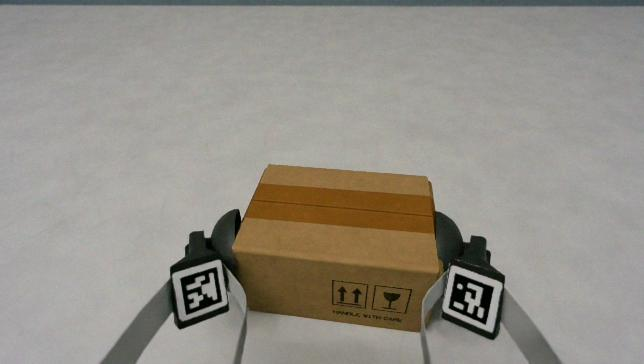

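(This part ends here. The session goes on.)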